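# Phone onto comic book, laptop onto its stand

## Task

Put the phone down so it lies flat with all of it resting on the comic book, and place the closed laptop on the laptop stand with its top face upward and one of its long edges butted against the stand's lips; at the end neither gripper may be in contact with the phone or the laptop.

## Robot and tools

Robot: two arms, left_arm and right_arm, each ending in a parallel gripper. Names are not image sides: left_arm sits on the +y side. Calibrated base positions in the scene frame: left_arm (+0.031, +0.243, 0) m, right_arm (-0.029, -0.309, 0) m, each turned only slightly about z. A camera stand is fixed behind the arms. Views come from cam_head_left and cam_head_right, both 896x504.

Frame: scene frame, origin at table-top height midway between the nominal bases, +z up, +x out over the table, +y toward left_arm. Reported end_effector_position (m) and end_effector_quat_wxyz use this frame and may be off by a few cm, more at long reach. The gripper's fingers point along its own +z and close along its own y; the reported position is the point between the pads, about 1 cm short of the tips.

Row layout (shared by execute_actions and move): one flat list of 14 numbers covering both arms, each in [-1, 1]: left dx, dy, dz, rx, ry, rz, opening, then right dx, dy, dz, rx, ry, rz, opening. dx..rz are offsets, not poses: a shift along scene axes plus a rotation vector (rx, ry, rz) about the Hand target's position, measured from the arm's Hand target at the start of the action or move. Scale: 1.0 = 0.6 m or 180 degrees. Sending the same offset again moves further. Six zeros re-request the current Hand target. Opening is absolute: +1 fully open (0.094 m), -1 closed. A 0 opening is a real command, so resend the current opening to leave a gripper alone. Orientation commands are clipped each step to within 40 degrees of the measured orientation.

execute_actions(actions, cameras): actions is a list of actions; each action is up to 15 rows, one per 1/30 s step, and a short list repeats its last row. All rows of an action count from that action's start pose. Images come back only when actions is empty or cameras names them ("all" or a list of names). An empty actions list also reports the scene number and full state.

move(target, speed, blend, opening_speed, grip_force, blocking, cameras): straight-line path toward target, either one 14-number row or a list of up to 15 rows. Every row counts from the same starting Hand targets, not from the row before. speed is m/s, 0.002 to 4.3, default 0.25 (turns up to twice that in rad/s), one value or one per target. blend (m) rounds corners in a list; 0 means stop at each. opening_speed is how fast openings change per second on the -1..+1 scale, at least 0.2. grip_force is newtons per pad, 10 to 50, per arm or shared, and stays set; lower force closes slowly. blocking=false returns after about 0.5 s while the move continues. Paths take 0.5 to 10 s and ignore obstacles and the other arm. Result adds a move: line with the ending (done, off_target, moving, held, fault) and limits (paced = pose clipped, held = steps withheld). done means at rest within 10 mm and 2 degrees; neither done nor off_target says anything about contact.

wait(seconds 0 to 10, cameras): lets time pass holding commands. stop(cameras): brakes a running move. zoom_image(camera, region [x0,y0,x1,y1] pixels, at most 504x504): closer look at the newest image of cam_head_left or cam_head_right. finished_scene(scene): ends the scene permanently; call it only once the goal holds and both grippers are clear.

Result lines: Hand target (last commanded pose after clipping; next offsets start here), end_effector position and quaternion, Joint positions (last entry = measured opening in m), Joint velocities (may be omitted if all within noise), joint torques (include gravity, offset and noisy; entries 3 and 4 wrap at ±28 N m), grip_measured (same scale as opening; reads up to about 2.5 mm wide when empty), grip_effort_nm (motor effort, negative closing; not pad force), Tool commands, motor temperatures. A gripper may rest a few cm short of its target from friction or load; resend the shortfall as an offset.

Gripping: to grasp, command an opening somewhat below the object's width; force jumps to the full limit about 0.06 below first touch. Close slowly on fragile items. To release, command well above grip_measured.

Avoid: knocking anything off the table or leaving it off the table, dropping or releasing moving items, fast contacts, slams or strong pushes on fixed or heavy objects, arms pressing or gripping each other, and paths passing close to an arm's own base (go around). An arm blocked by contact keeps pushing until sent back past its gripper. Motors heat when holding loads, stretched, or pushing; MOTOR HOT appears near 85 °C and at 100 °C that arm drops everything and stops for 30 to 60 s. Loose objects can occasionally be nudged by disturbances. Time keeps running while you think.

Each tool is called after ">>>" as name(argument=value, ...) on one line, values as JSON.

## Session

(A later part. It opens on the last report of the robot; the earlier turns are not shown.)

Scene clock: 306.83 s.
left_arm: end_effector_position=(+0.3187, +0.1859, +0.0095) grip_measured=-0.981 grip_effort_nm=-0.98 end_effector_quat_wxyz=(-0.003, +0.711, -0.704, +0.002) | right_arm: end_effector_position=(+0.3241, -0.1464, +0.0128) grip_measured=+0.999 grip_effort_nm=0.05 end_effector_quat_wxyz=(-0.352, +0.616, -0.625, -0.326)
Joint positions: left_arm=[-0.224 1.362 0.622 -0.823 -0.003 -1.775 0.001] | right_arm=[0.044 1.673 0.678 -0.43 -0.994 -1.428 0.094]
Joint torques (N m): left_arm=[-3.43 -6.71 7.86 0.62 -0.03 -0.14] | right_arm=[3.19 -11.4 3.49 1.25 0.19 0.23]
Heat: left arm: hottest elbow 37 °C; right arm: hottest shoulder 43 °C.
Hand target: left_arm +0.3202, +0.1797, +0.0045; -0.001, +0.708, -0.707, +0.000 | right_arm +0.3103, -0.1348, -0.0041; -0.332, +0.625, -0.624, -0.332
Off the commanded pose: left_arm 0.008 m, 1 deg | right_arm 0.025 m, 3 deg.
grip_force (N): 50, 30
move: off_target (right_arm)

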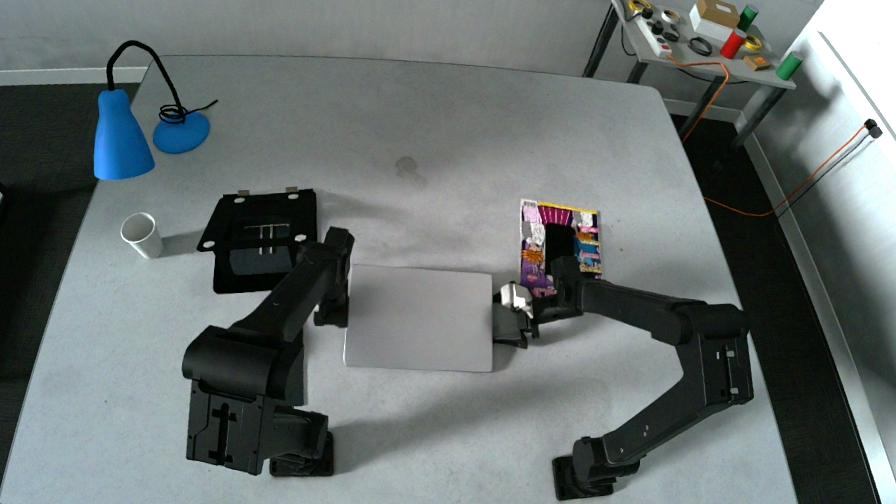

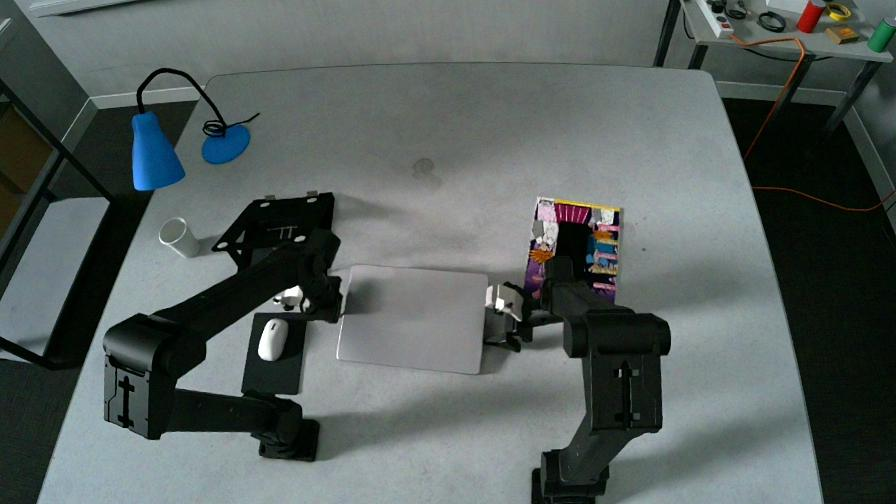

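>>> move(target=[0,0,0,0,0,0,-1,0,0.02,0.09,0,0,0,1], speed=0.06, cameras=["all"])

>>> zoom_image(camera="cam_head_left", region=[450, 240, 610, 400])

>>> zoom_image(camera="cam_head_right", region=[450, 240, 610, 400])

Scene clock: 311.90 s.
left_arm: end_effector_position=(+0.3187, +0.1859, +0.0095) grip_measured=-0.981 grip_effort_nm=-0.98 end_effector_quat_wxyz=(-0.003, +0.711, -0.704, +0.002) | right_arm: end_effector_position=(+0.3089, -0.1342, +0.0356) grip_measured=+0.999 grip_effort_nm=0.05 end_effector_quat_wxyz=(-0.322, +0.614, -0.640, -0.331)
Joint positions: left_arm=[-0.224 1.362 0.622 -0.823 -0.003 -1.775 0.001] | right_arm=[0.092 1.575 0.67 -0.517 -0.953 -1.354 0.094]
Joint torques (N m): left_arm=[-3.31 -7.65 8.02 0.66 0.03 -0.08] | right_arm=[2.43 -14.92 6.34 0.08 -1.03 0.15]
Heat: left arm: hottest elbow 37 °C; right arm: hottest shoulder 43 °C.
Hand target: left_arm +0.3202, +0.1797, +0.0045; -0.001, +0.708, -0.707, +0.000 | right_arm +0.3103, -0.1228, +0.0500; -0.332, +0.625, -0.624, -0.332
Off the commanded pose: left_arm 0.008 m, 1 deg | right_arm 0.018 m, 3 deg.
grip_force (N): 50, 30
move: off_target (right_arm)

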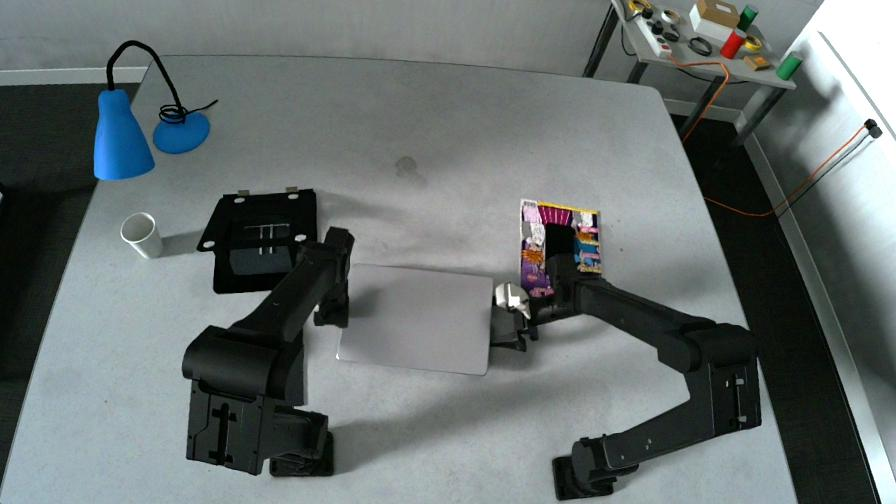

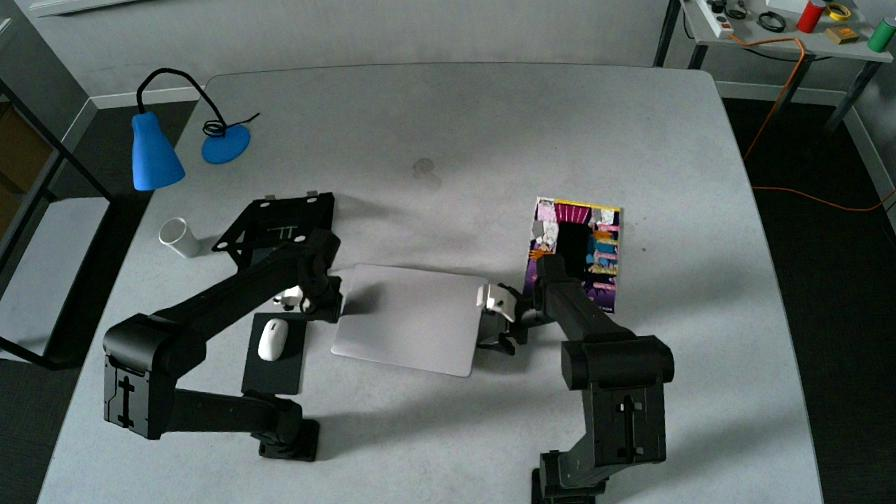

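Scaled by 3.150.

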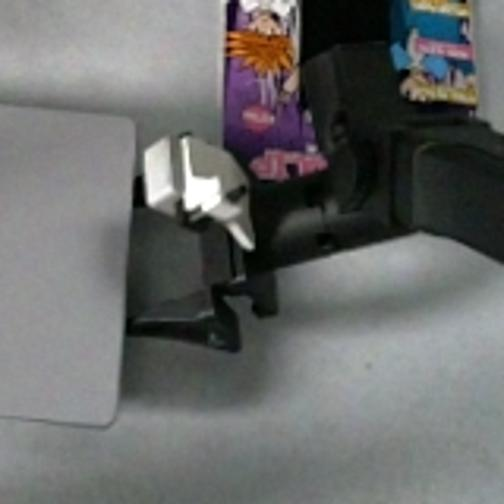

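Scaled by 3.150.

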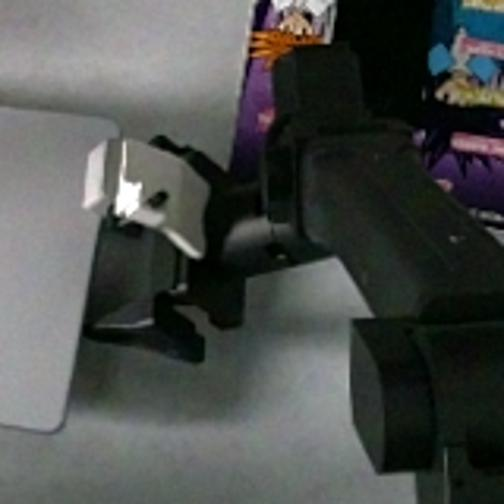

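>>> move(target=[0,0,0,0,0,0,-1,0,0.03,0.11,0.1056,0,0,1], speed=0.06, cameras=["all"])

>>> zoom_image(camera="cam_head_left", region=[320, 230, 560, 400])

>>> zoom_image(camera="cam_head_right", region=[320, 230, 560, 400])

Scene clock: 322.97 s.
left_arm: end_effector_position=(+0.3191, +0.1878, +0.0095) grip_measured=-0.981 grip_effort_nm=-0.98 end_effector_quat_wxyz=(-0.008, +0.711, -0.704, -0.001) | right_arm: end_effector_position=(+0.3080, -0.1116, +0.0956) grip_measured=+0.999 grip_effort_nm=0.05 end_effector_quat_wxyz=(-0.409, +0.550, -0.584, -0.434)
Joint positions: left_arm=[-0.224 1.362 0.622 -0.823 -0.014 -1.775 0.001] | right_arm=[0.088 1.529 0.645 -0.384 -1.264 -1.195 0.094]
Joint torques (N m): left_arm=[-3.25 -7.71 8.1 0.51 0.33 -0.05] | right_arm=[1.49 -15.44 6.26 1.07 -1.46 0.19]
Heat: left arm: hottest elbow 37 °C; right arm: hottest shoulder 42 °C.
Hand target: left_arm +0.3201, +0.1796, +0.0045; +0.000, +0.708, -0.707, +0.000 | right_arm +0.3102, -0.1048, +0.1160; -0.431, +0.561, -0.561, -0.430
Off the commanded pose: left_arm 0.010 m, 1 deg | right_arm 0.022 m, 4 deg.
grip_force (N): 50, 30
move: off_target (right_arm)

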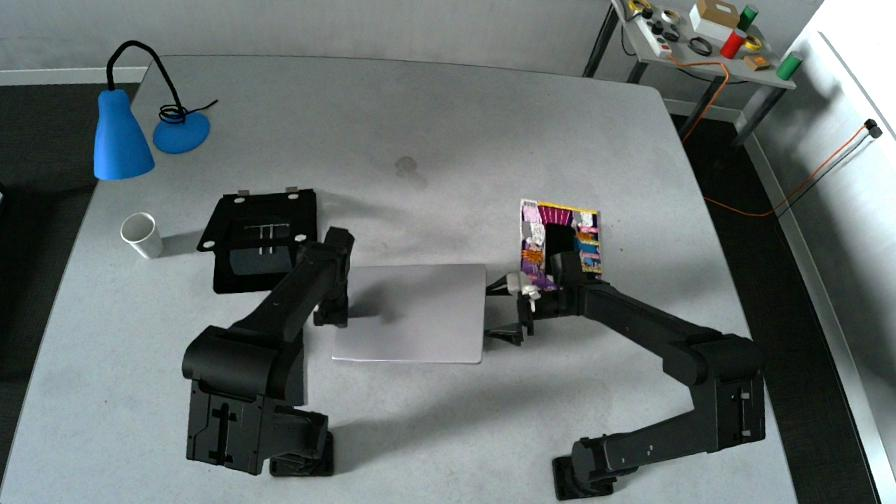

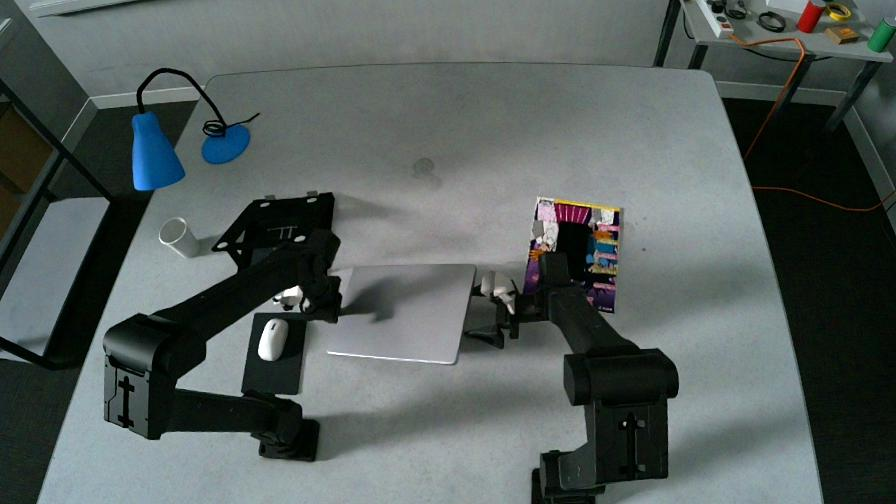

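Scaled by 2.100.

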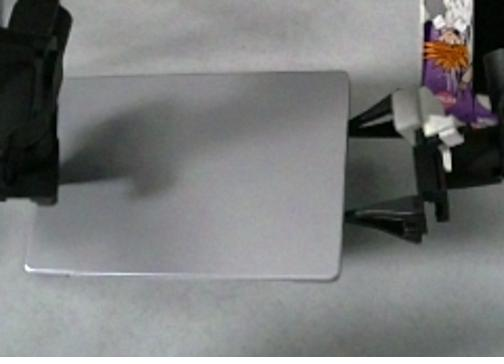

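Scaled by 2.100.

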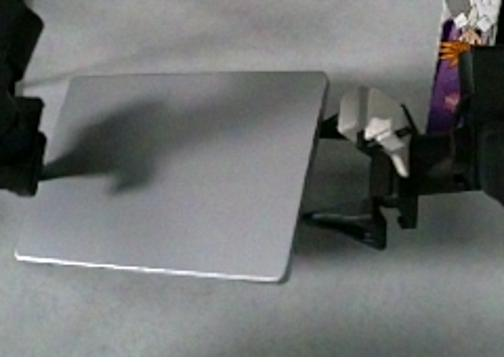

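>>> move(target=[0,0,0,0,0,0,-1,0,0.055,0.012,0,0,0,1], speed=0.06, cameras=["all"])

>>> zoom_image(camera="cam_head_left", region=[320, 230, 560, 400])

>>> zoom_image(camera="cam_head_right", region=[320, 230, 560, 400])

Scene clock: 328.17 s.
left_arm: end_effector_position=(+0.3192, +0.1884, +0.0096) grip_measured=-0.981 grip_effort_nm=-0.98 end_effector_quat_wxyz=(-0.009, +0.711, -0.704, -0.002) | right_arm: end_effector_position=(+0.3146, -0.0856, +0.1070) grip_measured=+0.999 grip_effort_nm=0.05 end_effector_quat_wxyz=(-0.424, +0.552, -0.578, -0.425)
Joint positions: left_arm=[-0.224 1.362 0.622 -0.823 -0.017 -1.775 0.001] | right_arm=[0.161 1.498 0.615 -0.116 -1.232 -0.947 0.094]
Joint torques (N m): left_arm=[-3.08 -7.12 8.1 0.62 0.51 -0.1] | right_arm=[3.02 -14.86 6.42 1.63 -0.92 0.47]
Heat: left arm: hottest elbow 37 °C; right arm: hottest shoulder 42 °C.
Hand target: left_arm +0.3202, +0.1796, +0.0045; +0.000, +0.708, -0.707, +0.000 | right_arm +0.3103, -0.0718, +0.1232; -0.431, +0.561, -0.561, -0.430
Off the commanded pose: left_arm 0.010 m, 1 deg | right_arm 0.022 m, 3 deg.
grip_force (N): 50, 30
move: off_target (right_arm)

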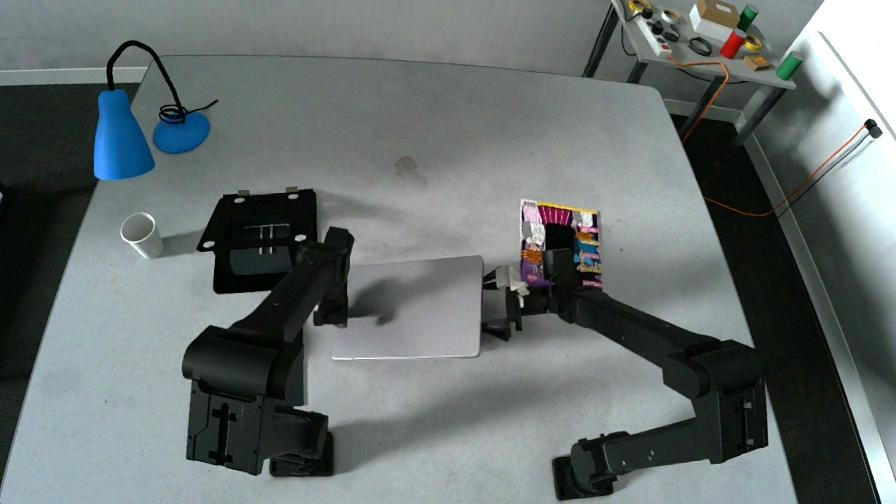

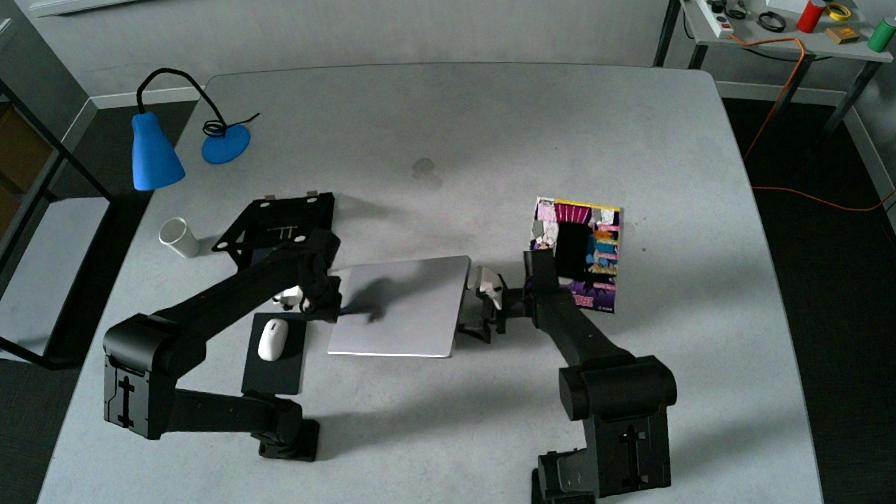

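Scaled by 2.100.

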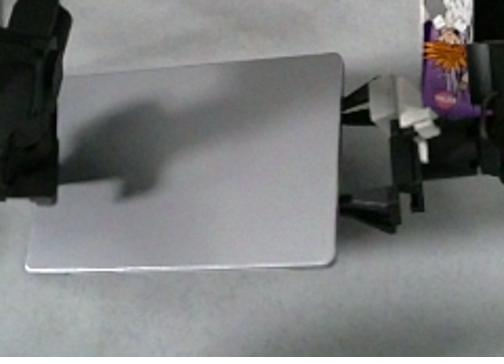

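Scaled by 2.100.

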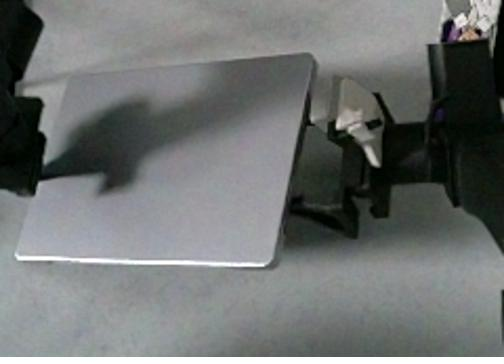

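>>> move(target=[[0,0,0,0,0,0,-1,0,-0.085,-0.11,-0.1056,0,0,1],[0,0,0,0,0,0,-1,0,-0.12,-0.205,-0.1056,0,0,1],[0,0,0,0,0,0,-1,0,-0.28,-0.2,-0.1056,0,0,1]], speed=[0.08,0.08,0.12], cameras=["all"])

Scene clock: 368.10 s.
left_arm: end_effector_position=(+0.3195, +0.1898, +0.0096) grip_measured=-0.981 grip_effort_nm=-0.98 end_effector_quat_wxyz=(-0.013, +0.710, -0.704, -0.004) | right_arm: end_effector_position=(+0.3046, -0.2322, +0.0124) grip_measured=+0.999 grip_effort_nm=0.05 end_effector_quat_wxyz=(-0.341, +0.630, -0.616, -0.329)
Joint positions: left_arm=[-0.224 1.362 0.622 -0.823 -0.026 -1.775 0.001] | right_arm=[-0.206 1.719 0.746 -0.88 -0.959 -1.941 0.094]
Joint torques (N m): left_arm=[-2.73 -7.06 7.91 0.85 0.87 -0.06] | right_arm=[-0.56 -10.75 6.24 -0.66 -0.01 0.1]
Heat: left arm: hottest elbow 37 °C; right arm: hottest shoulder 42 °C.
Hand target: left_arm +0.3201, +0.1796, +0.0045; +0.000, +0.708, -0.707, +0.000 | right_arm +0.3103, -0.2398, +0.0032; -0.332, +0.625, -0.624, -0.332
Off the commanded pose: left_arm 0.011 m, 2 deg | right_arm 0.013 m, 2 deg.
grip_force (N): 50, 30
move: off_target (left_arm, right_arm)

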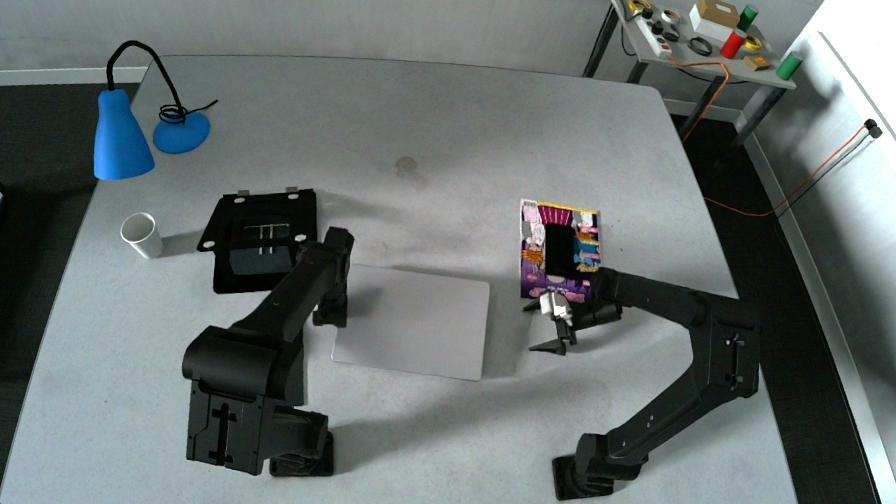

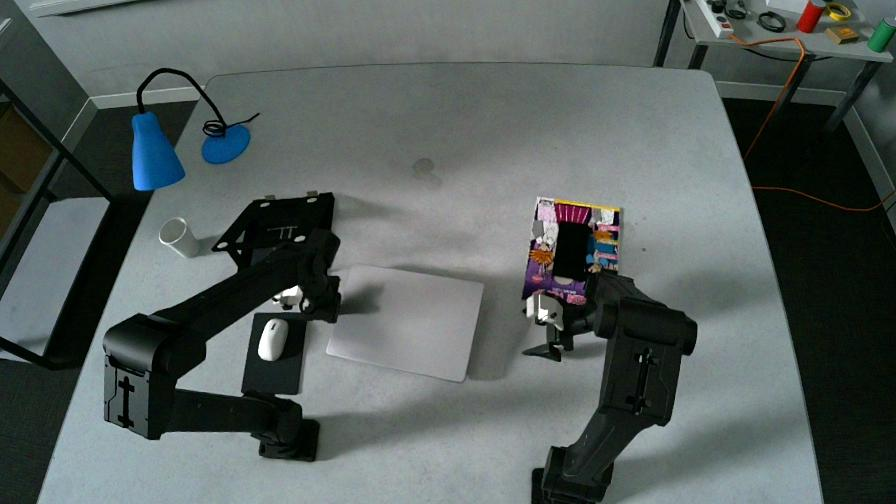

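>>> move(target=[[0,0.05,0,0,0,0,-1,0,-0.03,0.1,0,0,0,1],[0,0.083,0.267,0,0,0,-1,0,-0.05,0.25,0,0,0,1],[-0.3,-0.258,0.267,0,0,-0.667,-1,0,-0.05,0.25,0,0,0,1],[-0.3,-0.258,0.003,0,0,-0.667,-1,0,-0.05,0.25,0,0,0,1]], speed=[0.1,0.25,0.5,0.2], blend=[0.01,0.03,0.03,0], cameras=["all"])

Scene clock: 382.57 s.
left_arm: end_effector_position=(+0.1439, +0.0257, +0.0104) grip_measured=-0.981 grip_effort_nm=-0.99 end_effector_quat_wxyz=(+0.002, +0.248, +0.969, -0.001) | right_arm: end_effector_position=(+0.2953, -0.2610, +0.1398) grip_measured=+0.999 grip_effort_nm=0.05 end_effector_quat_wxyz=(-0.321, +0.618, -0.627, -0.350)
Joint positions: left_arm=[-1.118 1.221 0.503 -0.848 -0.002 -0.588 0.001] | right_arm=[-0.291 1.487 0.899 -1.432 -0.917 -2.066 0.094]
Joint torques (N m): left_arm=[-2.32 -5.6 7.25 0.76 0 0.12] | right_arm=[-0.44 -12.92 9.81 -1.02 -0.39 0.08]
Heat: left arm: hottest elbow 37 °C; right arm: hottest shoulder 41 °C.
Hand target: left_arm +0.1402, +0.0248, +0.0063; +0.000, +0.259, +0.966, +0.000 | right_arm +0.3104, -0.2699, +0.1532; -0.332, +0.625, -0.624, -0.332
Off the commanded pose: left_arm 0.006 m, 1 deg | right_arm 0.022 m, 3 deg.
grip_force (N): 50, 30
move: off_target (right_arm)

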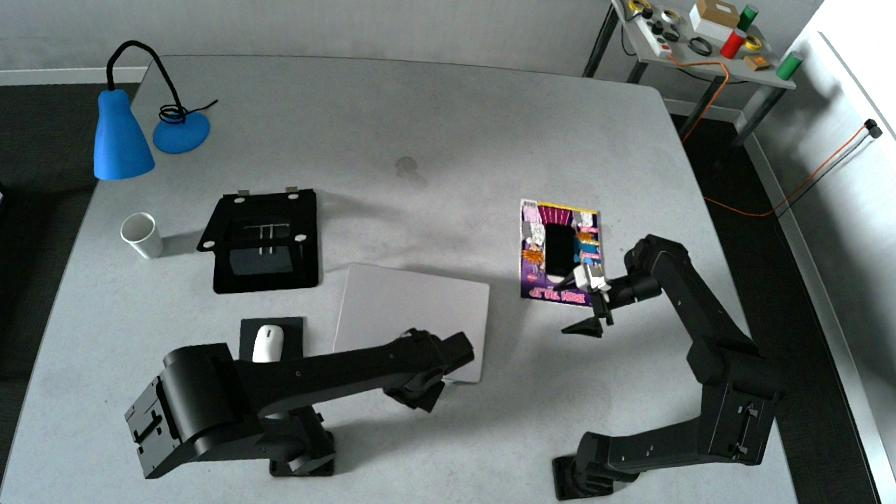

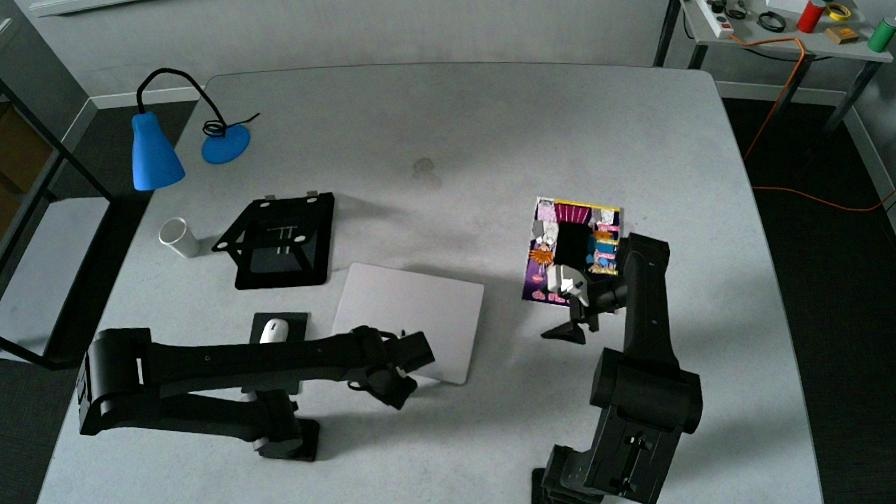

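>>> move(target=[[0,-0.018,-0.008,0,0,0,-1,0,0,0,0,0,0,1],[0.18,-0.018,-0.008,0,0,0,-1,0,0,0,0,0,0,1]], speed=0.1, blend=[0.003,0], cameras=["all"])

Scene clock: 397.27 s.
left_arm: end_effector_position=(+0.2242, +0.0203, +0.0091) grip_measured=-0.981 grip_effort_nm=-0.99 end_effector_quat_wxyz=(-0.013, +0.268, +0.963, -0.004) | right_arm: end_effector_position=(+0.2953, -0.2610, +0.1398) grip_measured=+0.999 grip_effort_nm=0.05 end_effector_quat_wxyz=(-0.321, +0.618, -0.627, -0.350)
Joint positions: left_arm=[-0.869 1.382 0.64 -0.846 0.021 -0.297 0.001] | right_arm=[-0.291 1.487 0.899 -1.432 -0.917 -2.066 0.094]
Joint torques (N m): left_arm=[0.44 -4.89 10.32 1.58 -0.88 0.09] | right_arm=[-0.38 -12.86 9.81 -1.03 -0.39 0.08]
Heat: left arm: hottest elbow 36 °C; right arm: hottest shoulder 41 °C.
Hand target: left_arm +0.2482, +0.0140, +0.0016; +0.000, +0.259, +0.966, +0.000 | right_arm +0.3104, -0.2699, +0.1532; -0.332, +0.625, -0.624, -0.332
Off the commanded pose: left_arm 0.026 m, 2 deg | right_arm 0.022 m, 3 deg.
grip_force (N): 50, 30
move: off_target (left_arm, right_arm)

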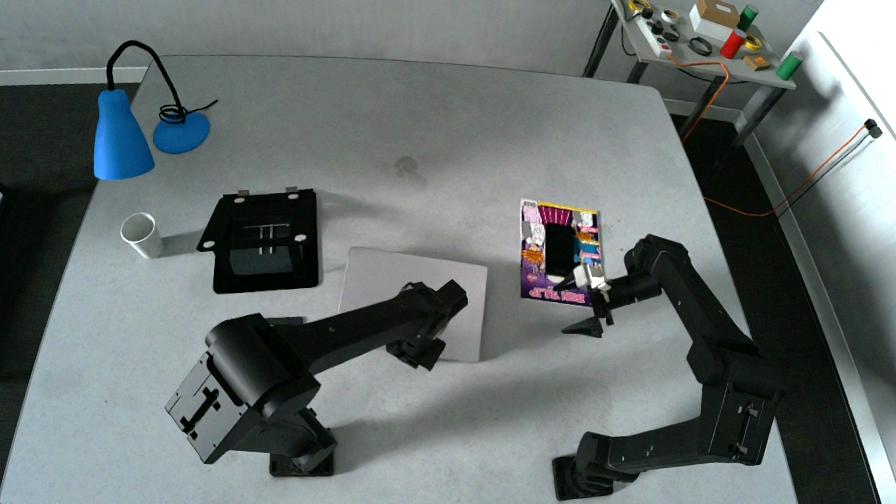

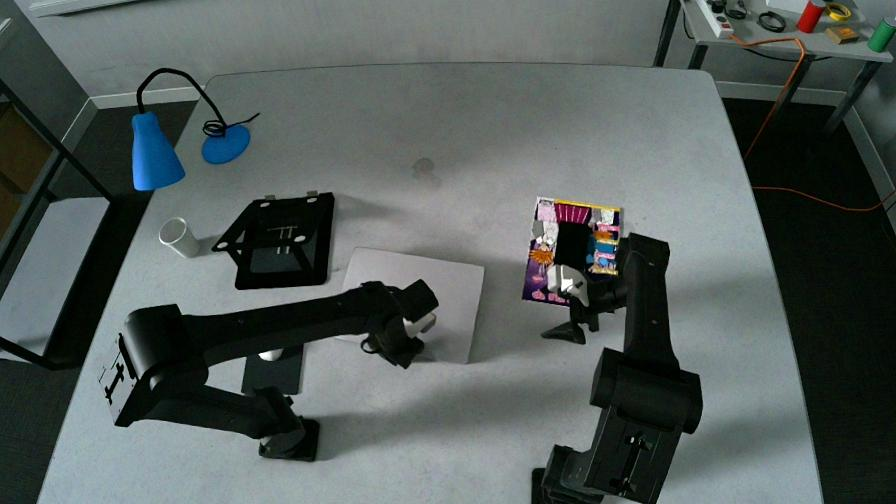

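>>> move(target=[[-0.08,0,0,0,0,0,-1,0,0,0,0,0,0,1],[-0.08,-0.073,0,0,0,0,-1,0,0,0,0,0,0,1],[0.12,-0.073,0,0,0,0,-1,0,0,0,0,0,0,1]], speed=0.1, blend=[0.005,0.005,0], cameras=["all"])

Scene clock: 405.57 s.
left_arm: end_effector_position=(+0.2963, -0.0286, +0.0100) grip_measured=-0.981 grip_effort_nm=-0.99 end_effector_quat_wxyz=(-0.005, +0.269, +0.963, -0.008) | right_arm: end_effector_position=(+0.2953, -0.2610, +0.1398) grip_measured=+0.999 grip_effort_nm=0.05 end_effector_quat_wxyz=(-0.321, +0.618, -0.627, -0.350)
Joint positions: left_arm=[-0.814 1.577 0.86 -0.856 0.02 -0.24 0.001] | right_arm=[-0.291 1.487 0.899 -1.432 -0.917 -2.066 0.094]
Joint torques (N m): left_arm=[0.79 -8.7 11.3 0.72 -0.7 0.09] | right_arm=[-0.44 -12.86 9.81 -1.03 -0.39 0.07]
Heat: left arm: hottest elbow 37 °C; right arm: hottest shoulder 41 °C.
Hand target: left_arm +0.3202, -0.0298, +0.0015; +0.000, +0.259, +0.966, +0.000 | right_arm +0.3104, -0.2699, +0.1532; -0.332, +0.625, -0.624, -0.332
Off the commanded pose: left_arm 0.025 m, 2 deg | right_arm 0.022 m, 3 deg.
grip_force (N): 50, 30
move: off_target (left_arm, right_arm)

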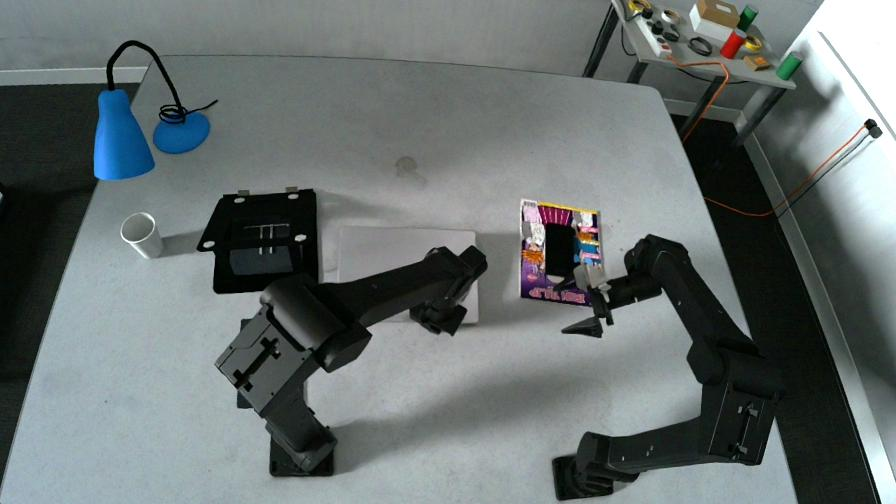

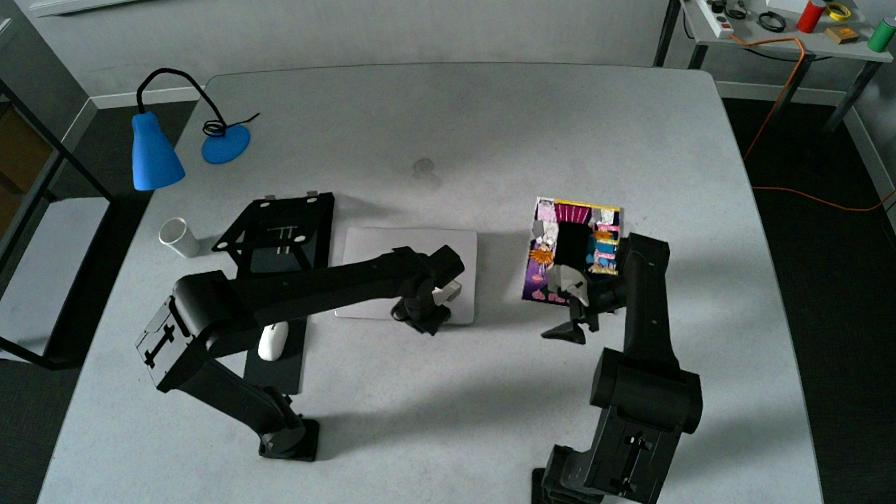

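>>> move(target=[[-0.06,0,0,0,0,0,-1,0,0,0,0,0,0,1],[-0.06,0.05,0,0,0,0,-1,0,0,0,0,0,0,1],[0.088,0.05,0,0,0,0,-1,0,0,0,0,0,0,1]], speed=0.1, blend=[0.005,0.005,0], cameras=["all"])

Scene clock: 415.10 s.
left_arm: end_effector_position=(+0.3483, -0.0011, +0.0102) grip_measured=-0.981 grip_effort_nm=-0.99 end_effector_quat_wxyz=(-0.005, +0.269, +0.963, -0.008) | right_arm: end_effector_position=(+0.2953, -0.2610, +0.1398) grip_measured=+0.999 grip_effort_nm=0.05 end_effector_quat_wxyz=(-0.321, +0.618, -0.627, -0.350)
Joint positions: left_arm=[-0.674 1.624 0.922 -0.872 0.018 -0.101 0.001] | right_arm=[-0.291 1.487 0.899 -1.432 -0.917 -2.066 0.094]
Joint torques (N m): left_arm=[0.62 -9.05 11.58 0.62 -0.72 0.13] | right_arm=[-0.32 -12.81 9.8 -1.02 -0.39 0.07]
Heat: left arm: hottest elbow 37 °C; right arm: hottest elbow 42 °C.
Hand target: left_arm +0.3729, +0.0004, +0.0014; +0.000, +0.259, +0.966, +0.000 | right_arm +0.3104, -0.2699, +0.1532; -0.332, +0.625, -0.624, -0.332
Off the commanded pose: left_arm 0.026 m, 2 deg | right_arm 0.022 m, 3 deg.
grip_force (N): 50, 30
move: off_target (left_arm, right_arm)

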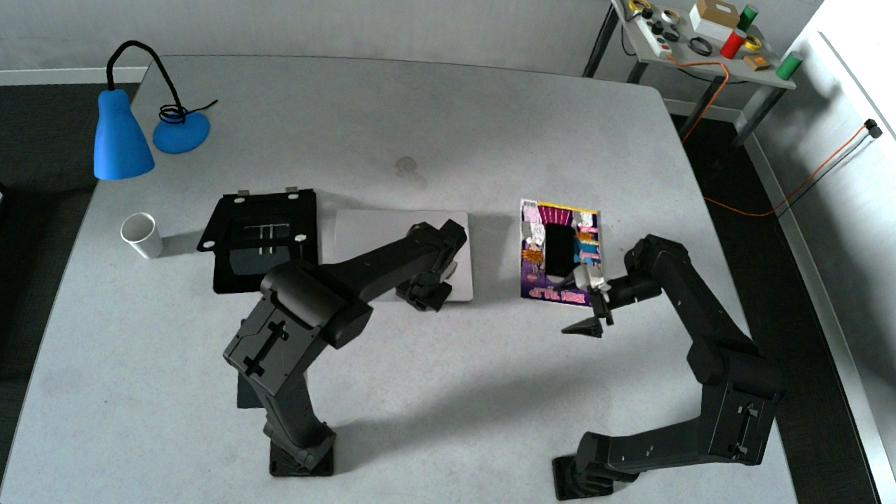

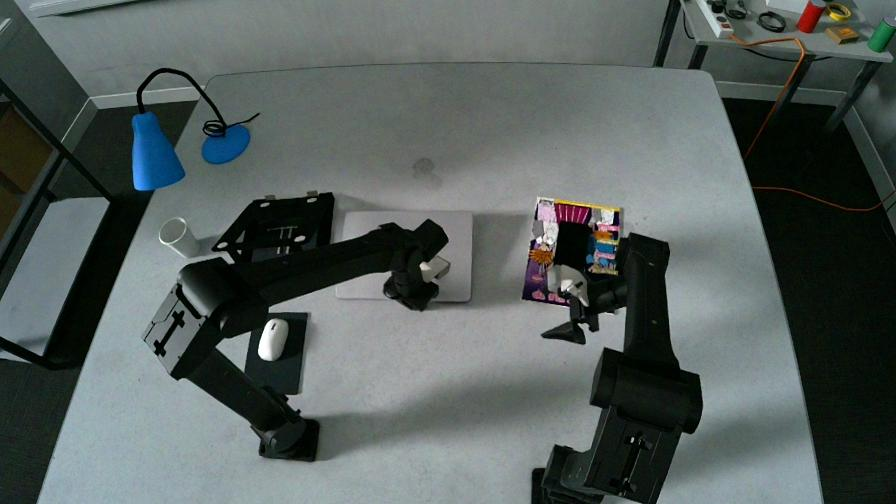

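>>> move(target=[[-0.067,0,0,0,0,0,-1,0,0,0,0,0,0,1],[-0.067,0,0.283,0,0,0,-1,0,0,0,0,0,0,1],[0.183,0.316,0.283,0.163,-0.0437,0.163,-1,0.308,0.133,-0.03,0,0,0,1],[0.183,0.341,0.09,0.163,-0.0437,0.163,-1,0.308,0.133,-0.03,0,0,0,1]], speed=[0.12,0.3,0.4,0.2], blend=[0.01,0.03,0.03,0], cameras=["all"])

>>> zoom_image(camera="cam_head_left", region=[260, 180, 420, 320])

>>> zoom_image(camera="cam_head_right", region=[280, 180, 440, 320])

Scene clock: 439.37 s.
left_arm: end_effector_position=(+0.4814, +0.1987, +0.0567) grip_measured=-0.981 grip_effort_nm=-0.99 end_effector_quat_wxyz=(-0.001, +0.003, +0.966, +0.258) | right_arm: end_effector_position=(+0.4756, -0.1935, +0.1347) grip_measured=+0.999 grip_effort_nm=0.05 end_effector_quat_wxyz=(-0.328, +0.619, -0.628, -0.339)
Joint positions: left_arm=[-0.31 1.763 1.186 -1.151 -0.5 -0.316 0.001] | right_arm=[-0.061 1.805 1.32 -1.182 -0.979 -1.663 0.094]
Joint torques (N m): left_arm=[0.15 -15.74 7.91 0.28 -0.47 0.05] | right_arm=[1.26 -17.03 11.32 0.23 -0.48 0.21]
Heat: left arm: hottest elbow 39 °C; right arm: hottest elbow 43 °C.
Hand target: left_arm +0.4829, +0.2049, +0.0555; +0.000, -0.001, +0.966, +0.259 | right_arm +0.4952, -0.1899, +0.1352; -0.332, +0.625, -0.624, -0.332
Off the commanded pose: left_arm 0.007 m, 0 deg | right_arm 0.020 m, 1 deg.
grip_force (N): 50, 30
move: off_target (right_arm)

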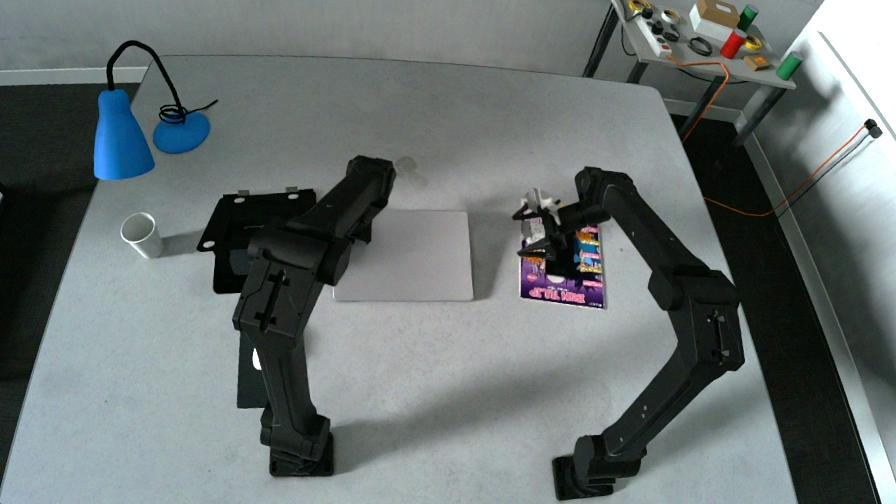

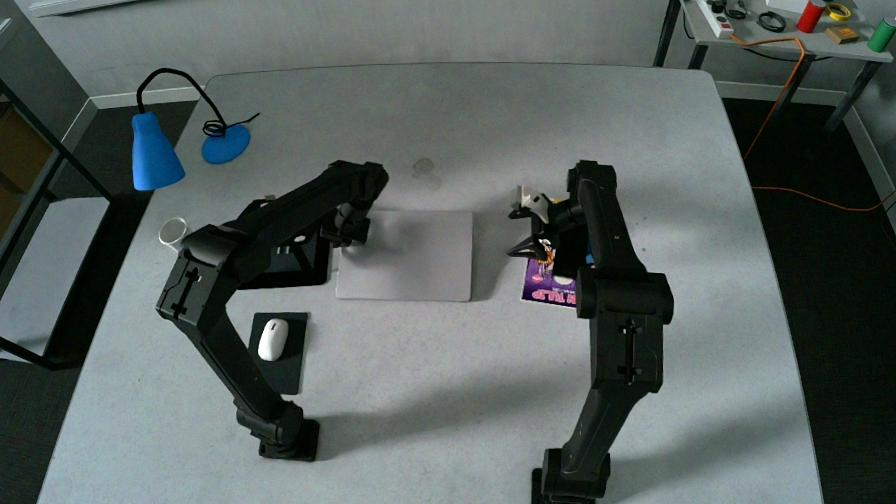

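Scaled by 3.150.

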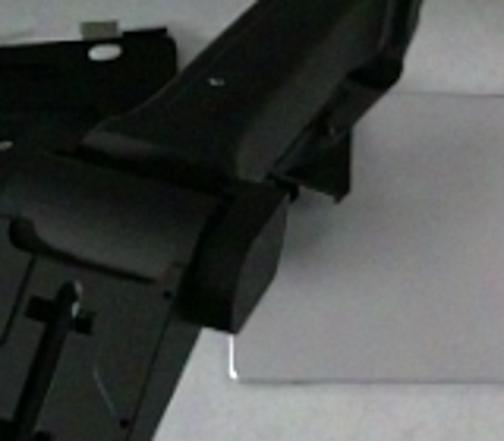

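Scaled by 3.150.

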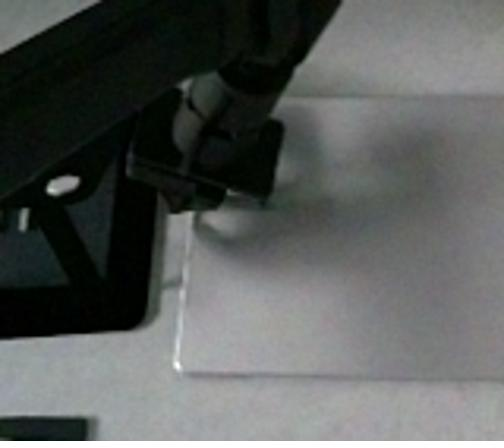

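>>> move(target=[[0,-0.075,0.05,-0.1667,0,0,-1,0.025,0,-0.1,0,0,0,1],[0,-0.075,-0.1,-0.1667,0,0,-1,0.025,0,-0.22,0,0,0,1]], speed=[0.2,0.08], blend=[0.01,0], cameras=["all"])

>>> zoom_image(camera="cam_head_left", region=[420, 180, 620, 320])

>>> zoom_image(camera="cam_head_right", region=[420, 180, 620, 320])

Scene clock: 468.70 s.
left_arm: end_effector_position=(+0.4883, +0.1543, +0.0325) grip_measured=-0.981 grip_effort_nm=-0.99 end_effector_quat_wxyz=(+0.022, +0.000, +1.000, -0.003) | right_arm: end_effector_position=(+0.5095, -0.1953, +0.0185) grip_measured=+0.999 grip_effort_nm=0.05 end_effector_quat_wxyz=(-0.340, +0.626, -0.622, -0.325)
Joint positions: left_arm=[-0.219 1.706 1.104 -0.925 -0.002 -0.19 0.001] | right_arm=[-0.061 2.033 1.32 -0.912 -0.978 -1.662 0.094]
Joint torques (N m): left_arm=[-0.85 -10.7 6.24 2.04 0.09 0.13] | right_arm=[1.26 -19.6 6.99 0.38 -0.48 0.2]
Heat: left arm: hottest elbow 37 °C; right arm: hottest elbow 44 °C.
Hand target: left_arm +0.4827, +0.1598, -0.0045; +0.000, +0.000, +1.000, +0.000 | right_arm +0.5102, -0.1901, +0.0031; -0.332, +0.625, -0.624, -0.332
Off the commanded pose: left_arm 0.038 m, 3 deg | right_arm 0.016 m, 1 deg.
grip_force (N): 50, 30
move: off_target (left_arm, right_arm)

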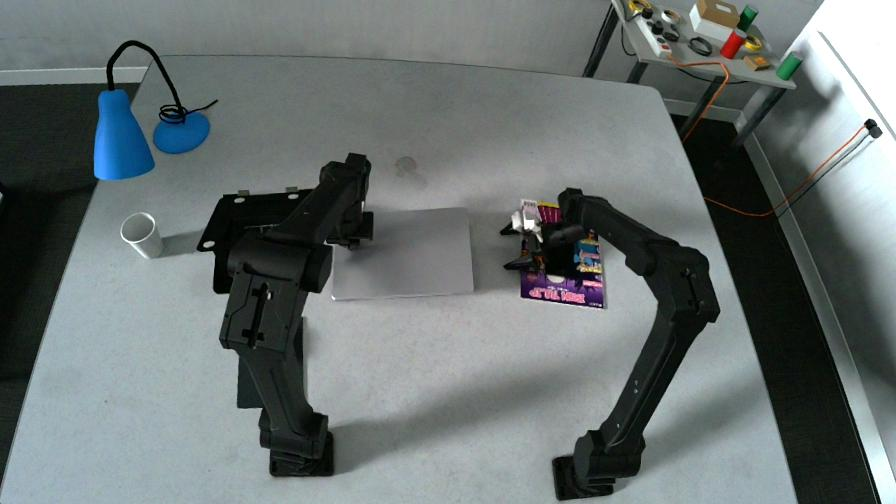

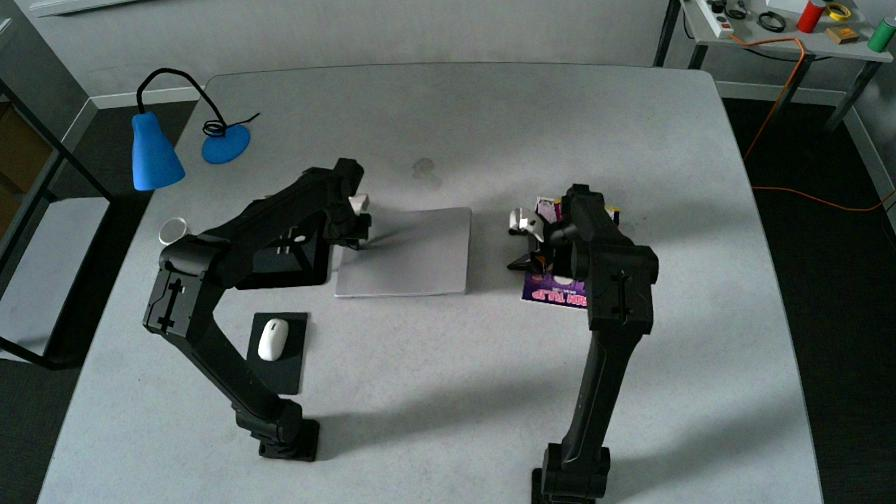

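Scaled by 2.520.

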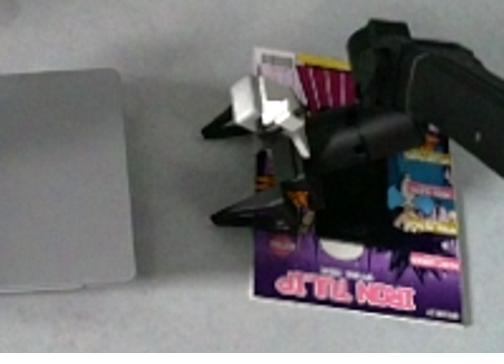

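Scaled by 2.520.

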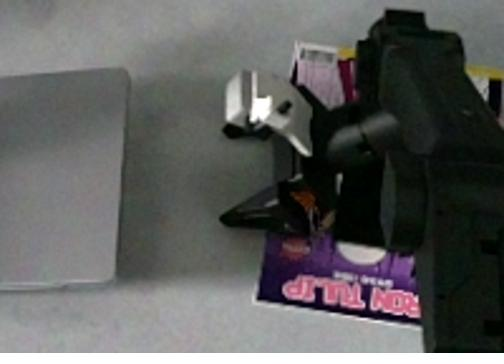

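>>> move(target=[0,0,-0.015,0,0,0,-1,0,0.175,-0.025,0,0,0,1], speed=0.08, cameras=["all"])

>>> zoom_image(camera="cam_head_left", region=[420, 180, 620, 320])

>>> zoom_image(camera="cam_head_right", region=[420, 180, 620, 320])

Scene clock: 476.37 s.
left_arm: end_effector_position=(+0.4881, +0.1544, +0.0316) grip_measured=-0.981 grip_effort_nm=-0.99 end_effector_quat_wxyz=(+0.023, +0.000, +1.000, -0.003) | right_arm: end_effector_position=(+0.5256, -0.0934, +0.0170) grip_measured=+0.999 grip_effort_nm=0.04 end_effector_quat_wxyz=(-0.353, +0.621, -0.620, -0.325)
Joint positions: left_arm=[-0.219 1.706 1.101 -0.92 -0.002 -0.19 0.001] | right_arm=[0.122 2.033 1.296 -0.579 -0.979 -1.308 0.094]
Joint torques (N m): left_arm=[-0.15 -9.17 5.44 2.56 0.1 0.1] | right_arm=[1.96 -19.66 4.82 0.99 0.06 0.06]
Heat: left arm: hottest elbow 37 °C; right arm: hottest elbow 44 °C.
Hand target: left_arm +0.4829, +0.1598, -0.0135; +0.000, +0.000, +1.000, +0.000 | right_arm +0.5102, -0.0850, -0.0119; -0.332, +0.625, -0.624, -0.332
Off the commanded pose: left_arm 0.046 m, 3 deg | right_arm 0.034 m, 3 deg.
grip_force (N): 50, 30
move: off_target (left_arm, right_arm)

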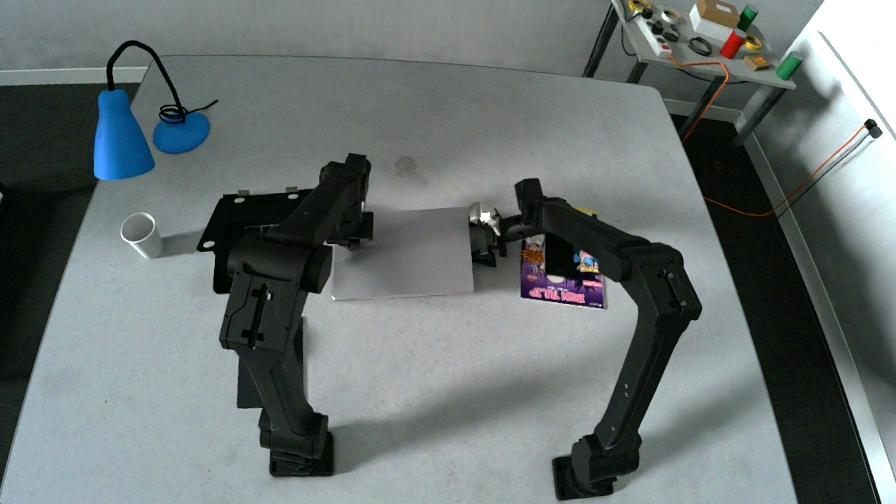

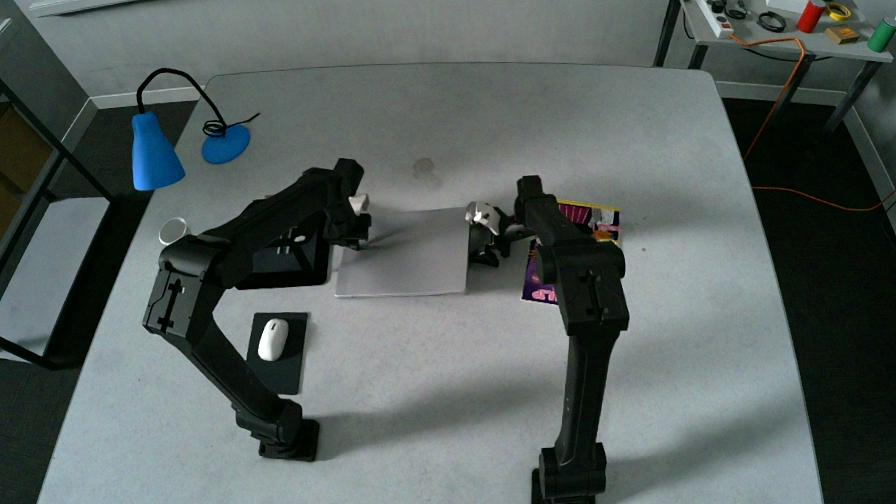

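Scaled by 2.520.

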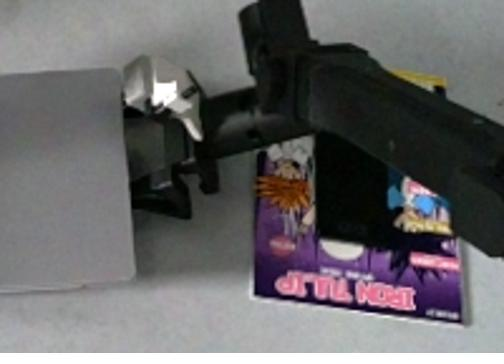

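Scaled by 2.520.

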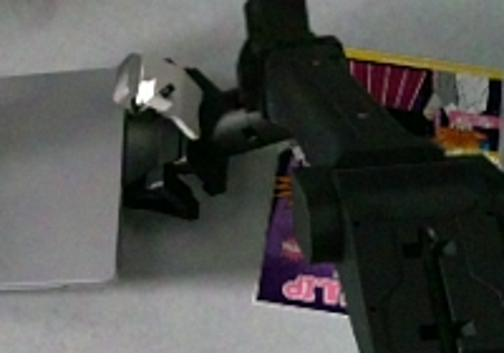

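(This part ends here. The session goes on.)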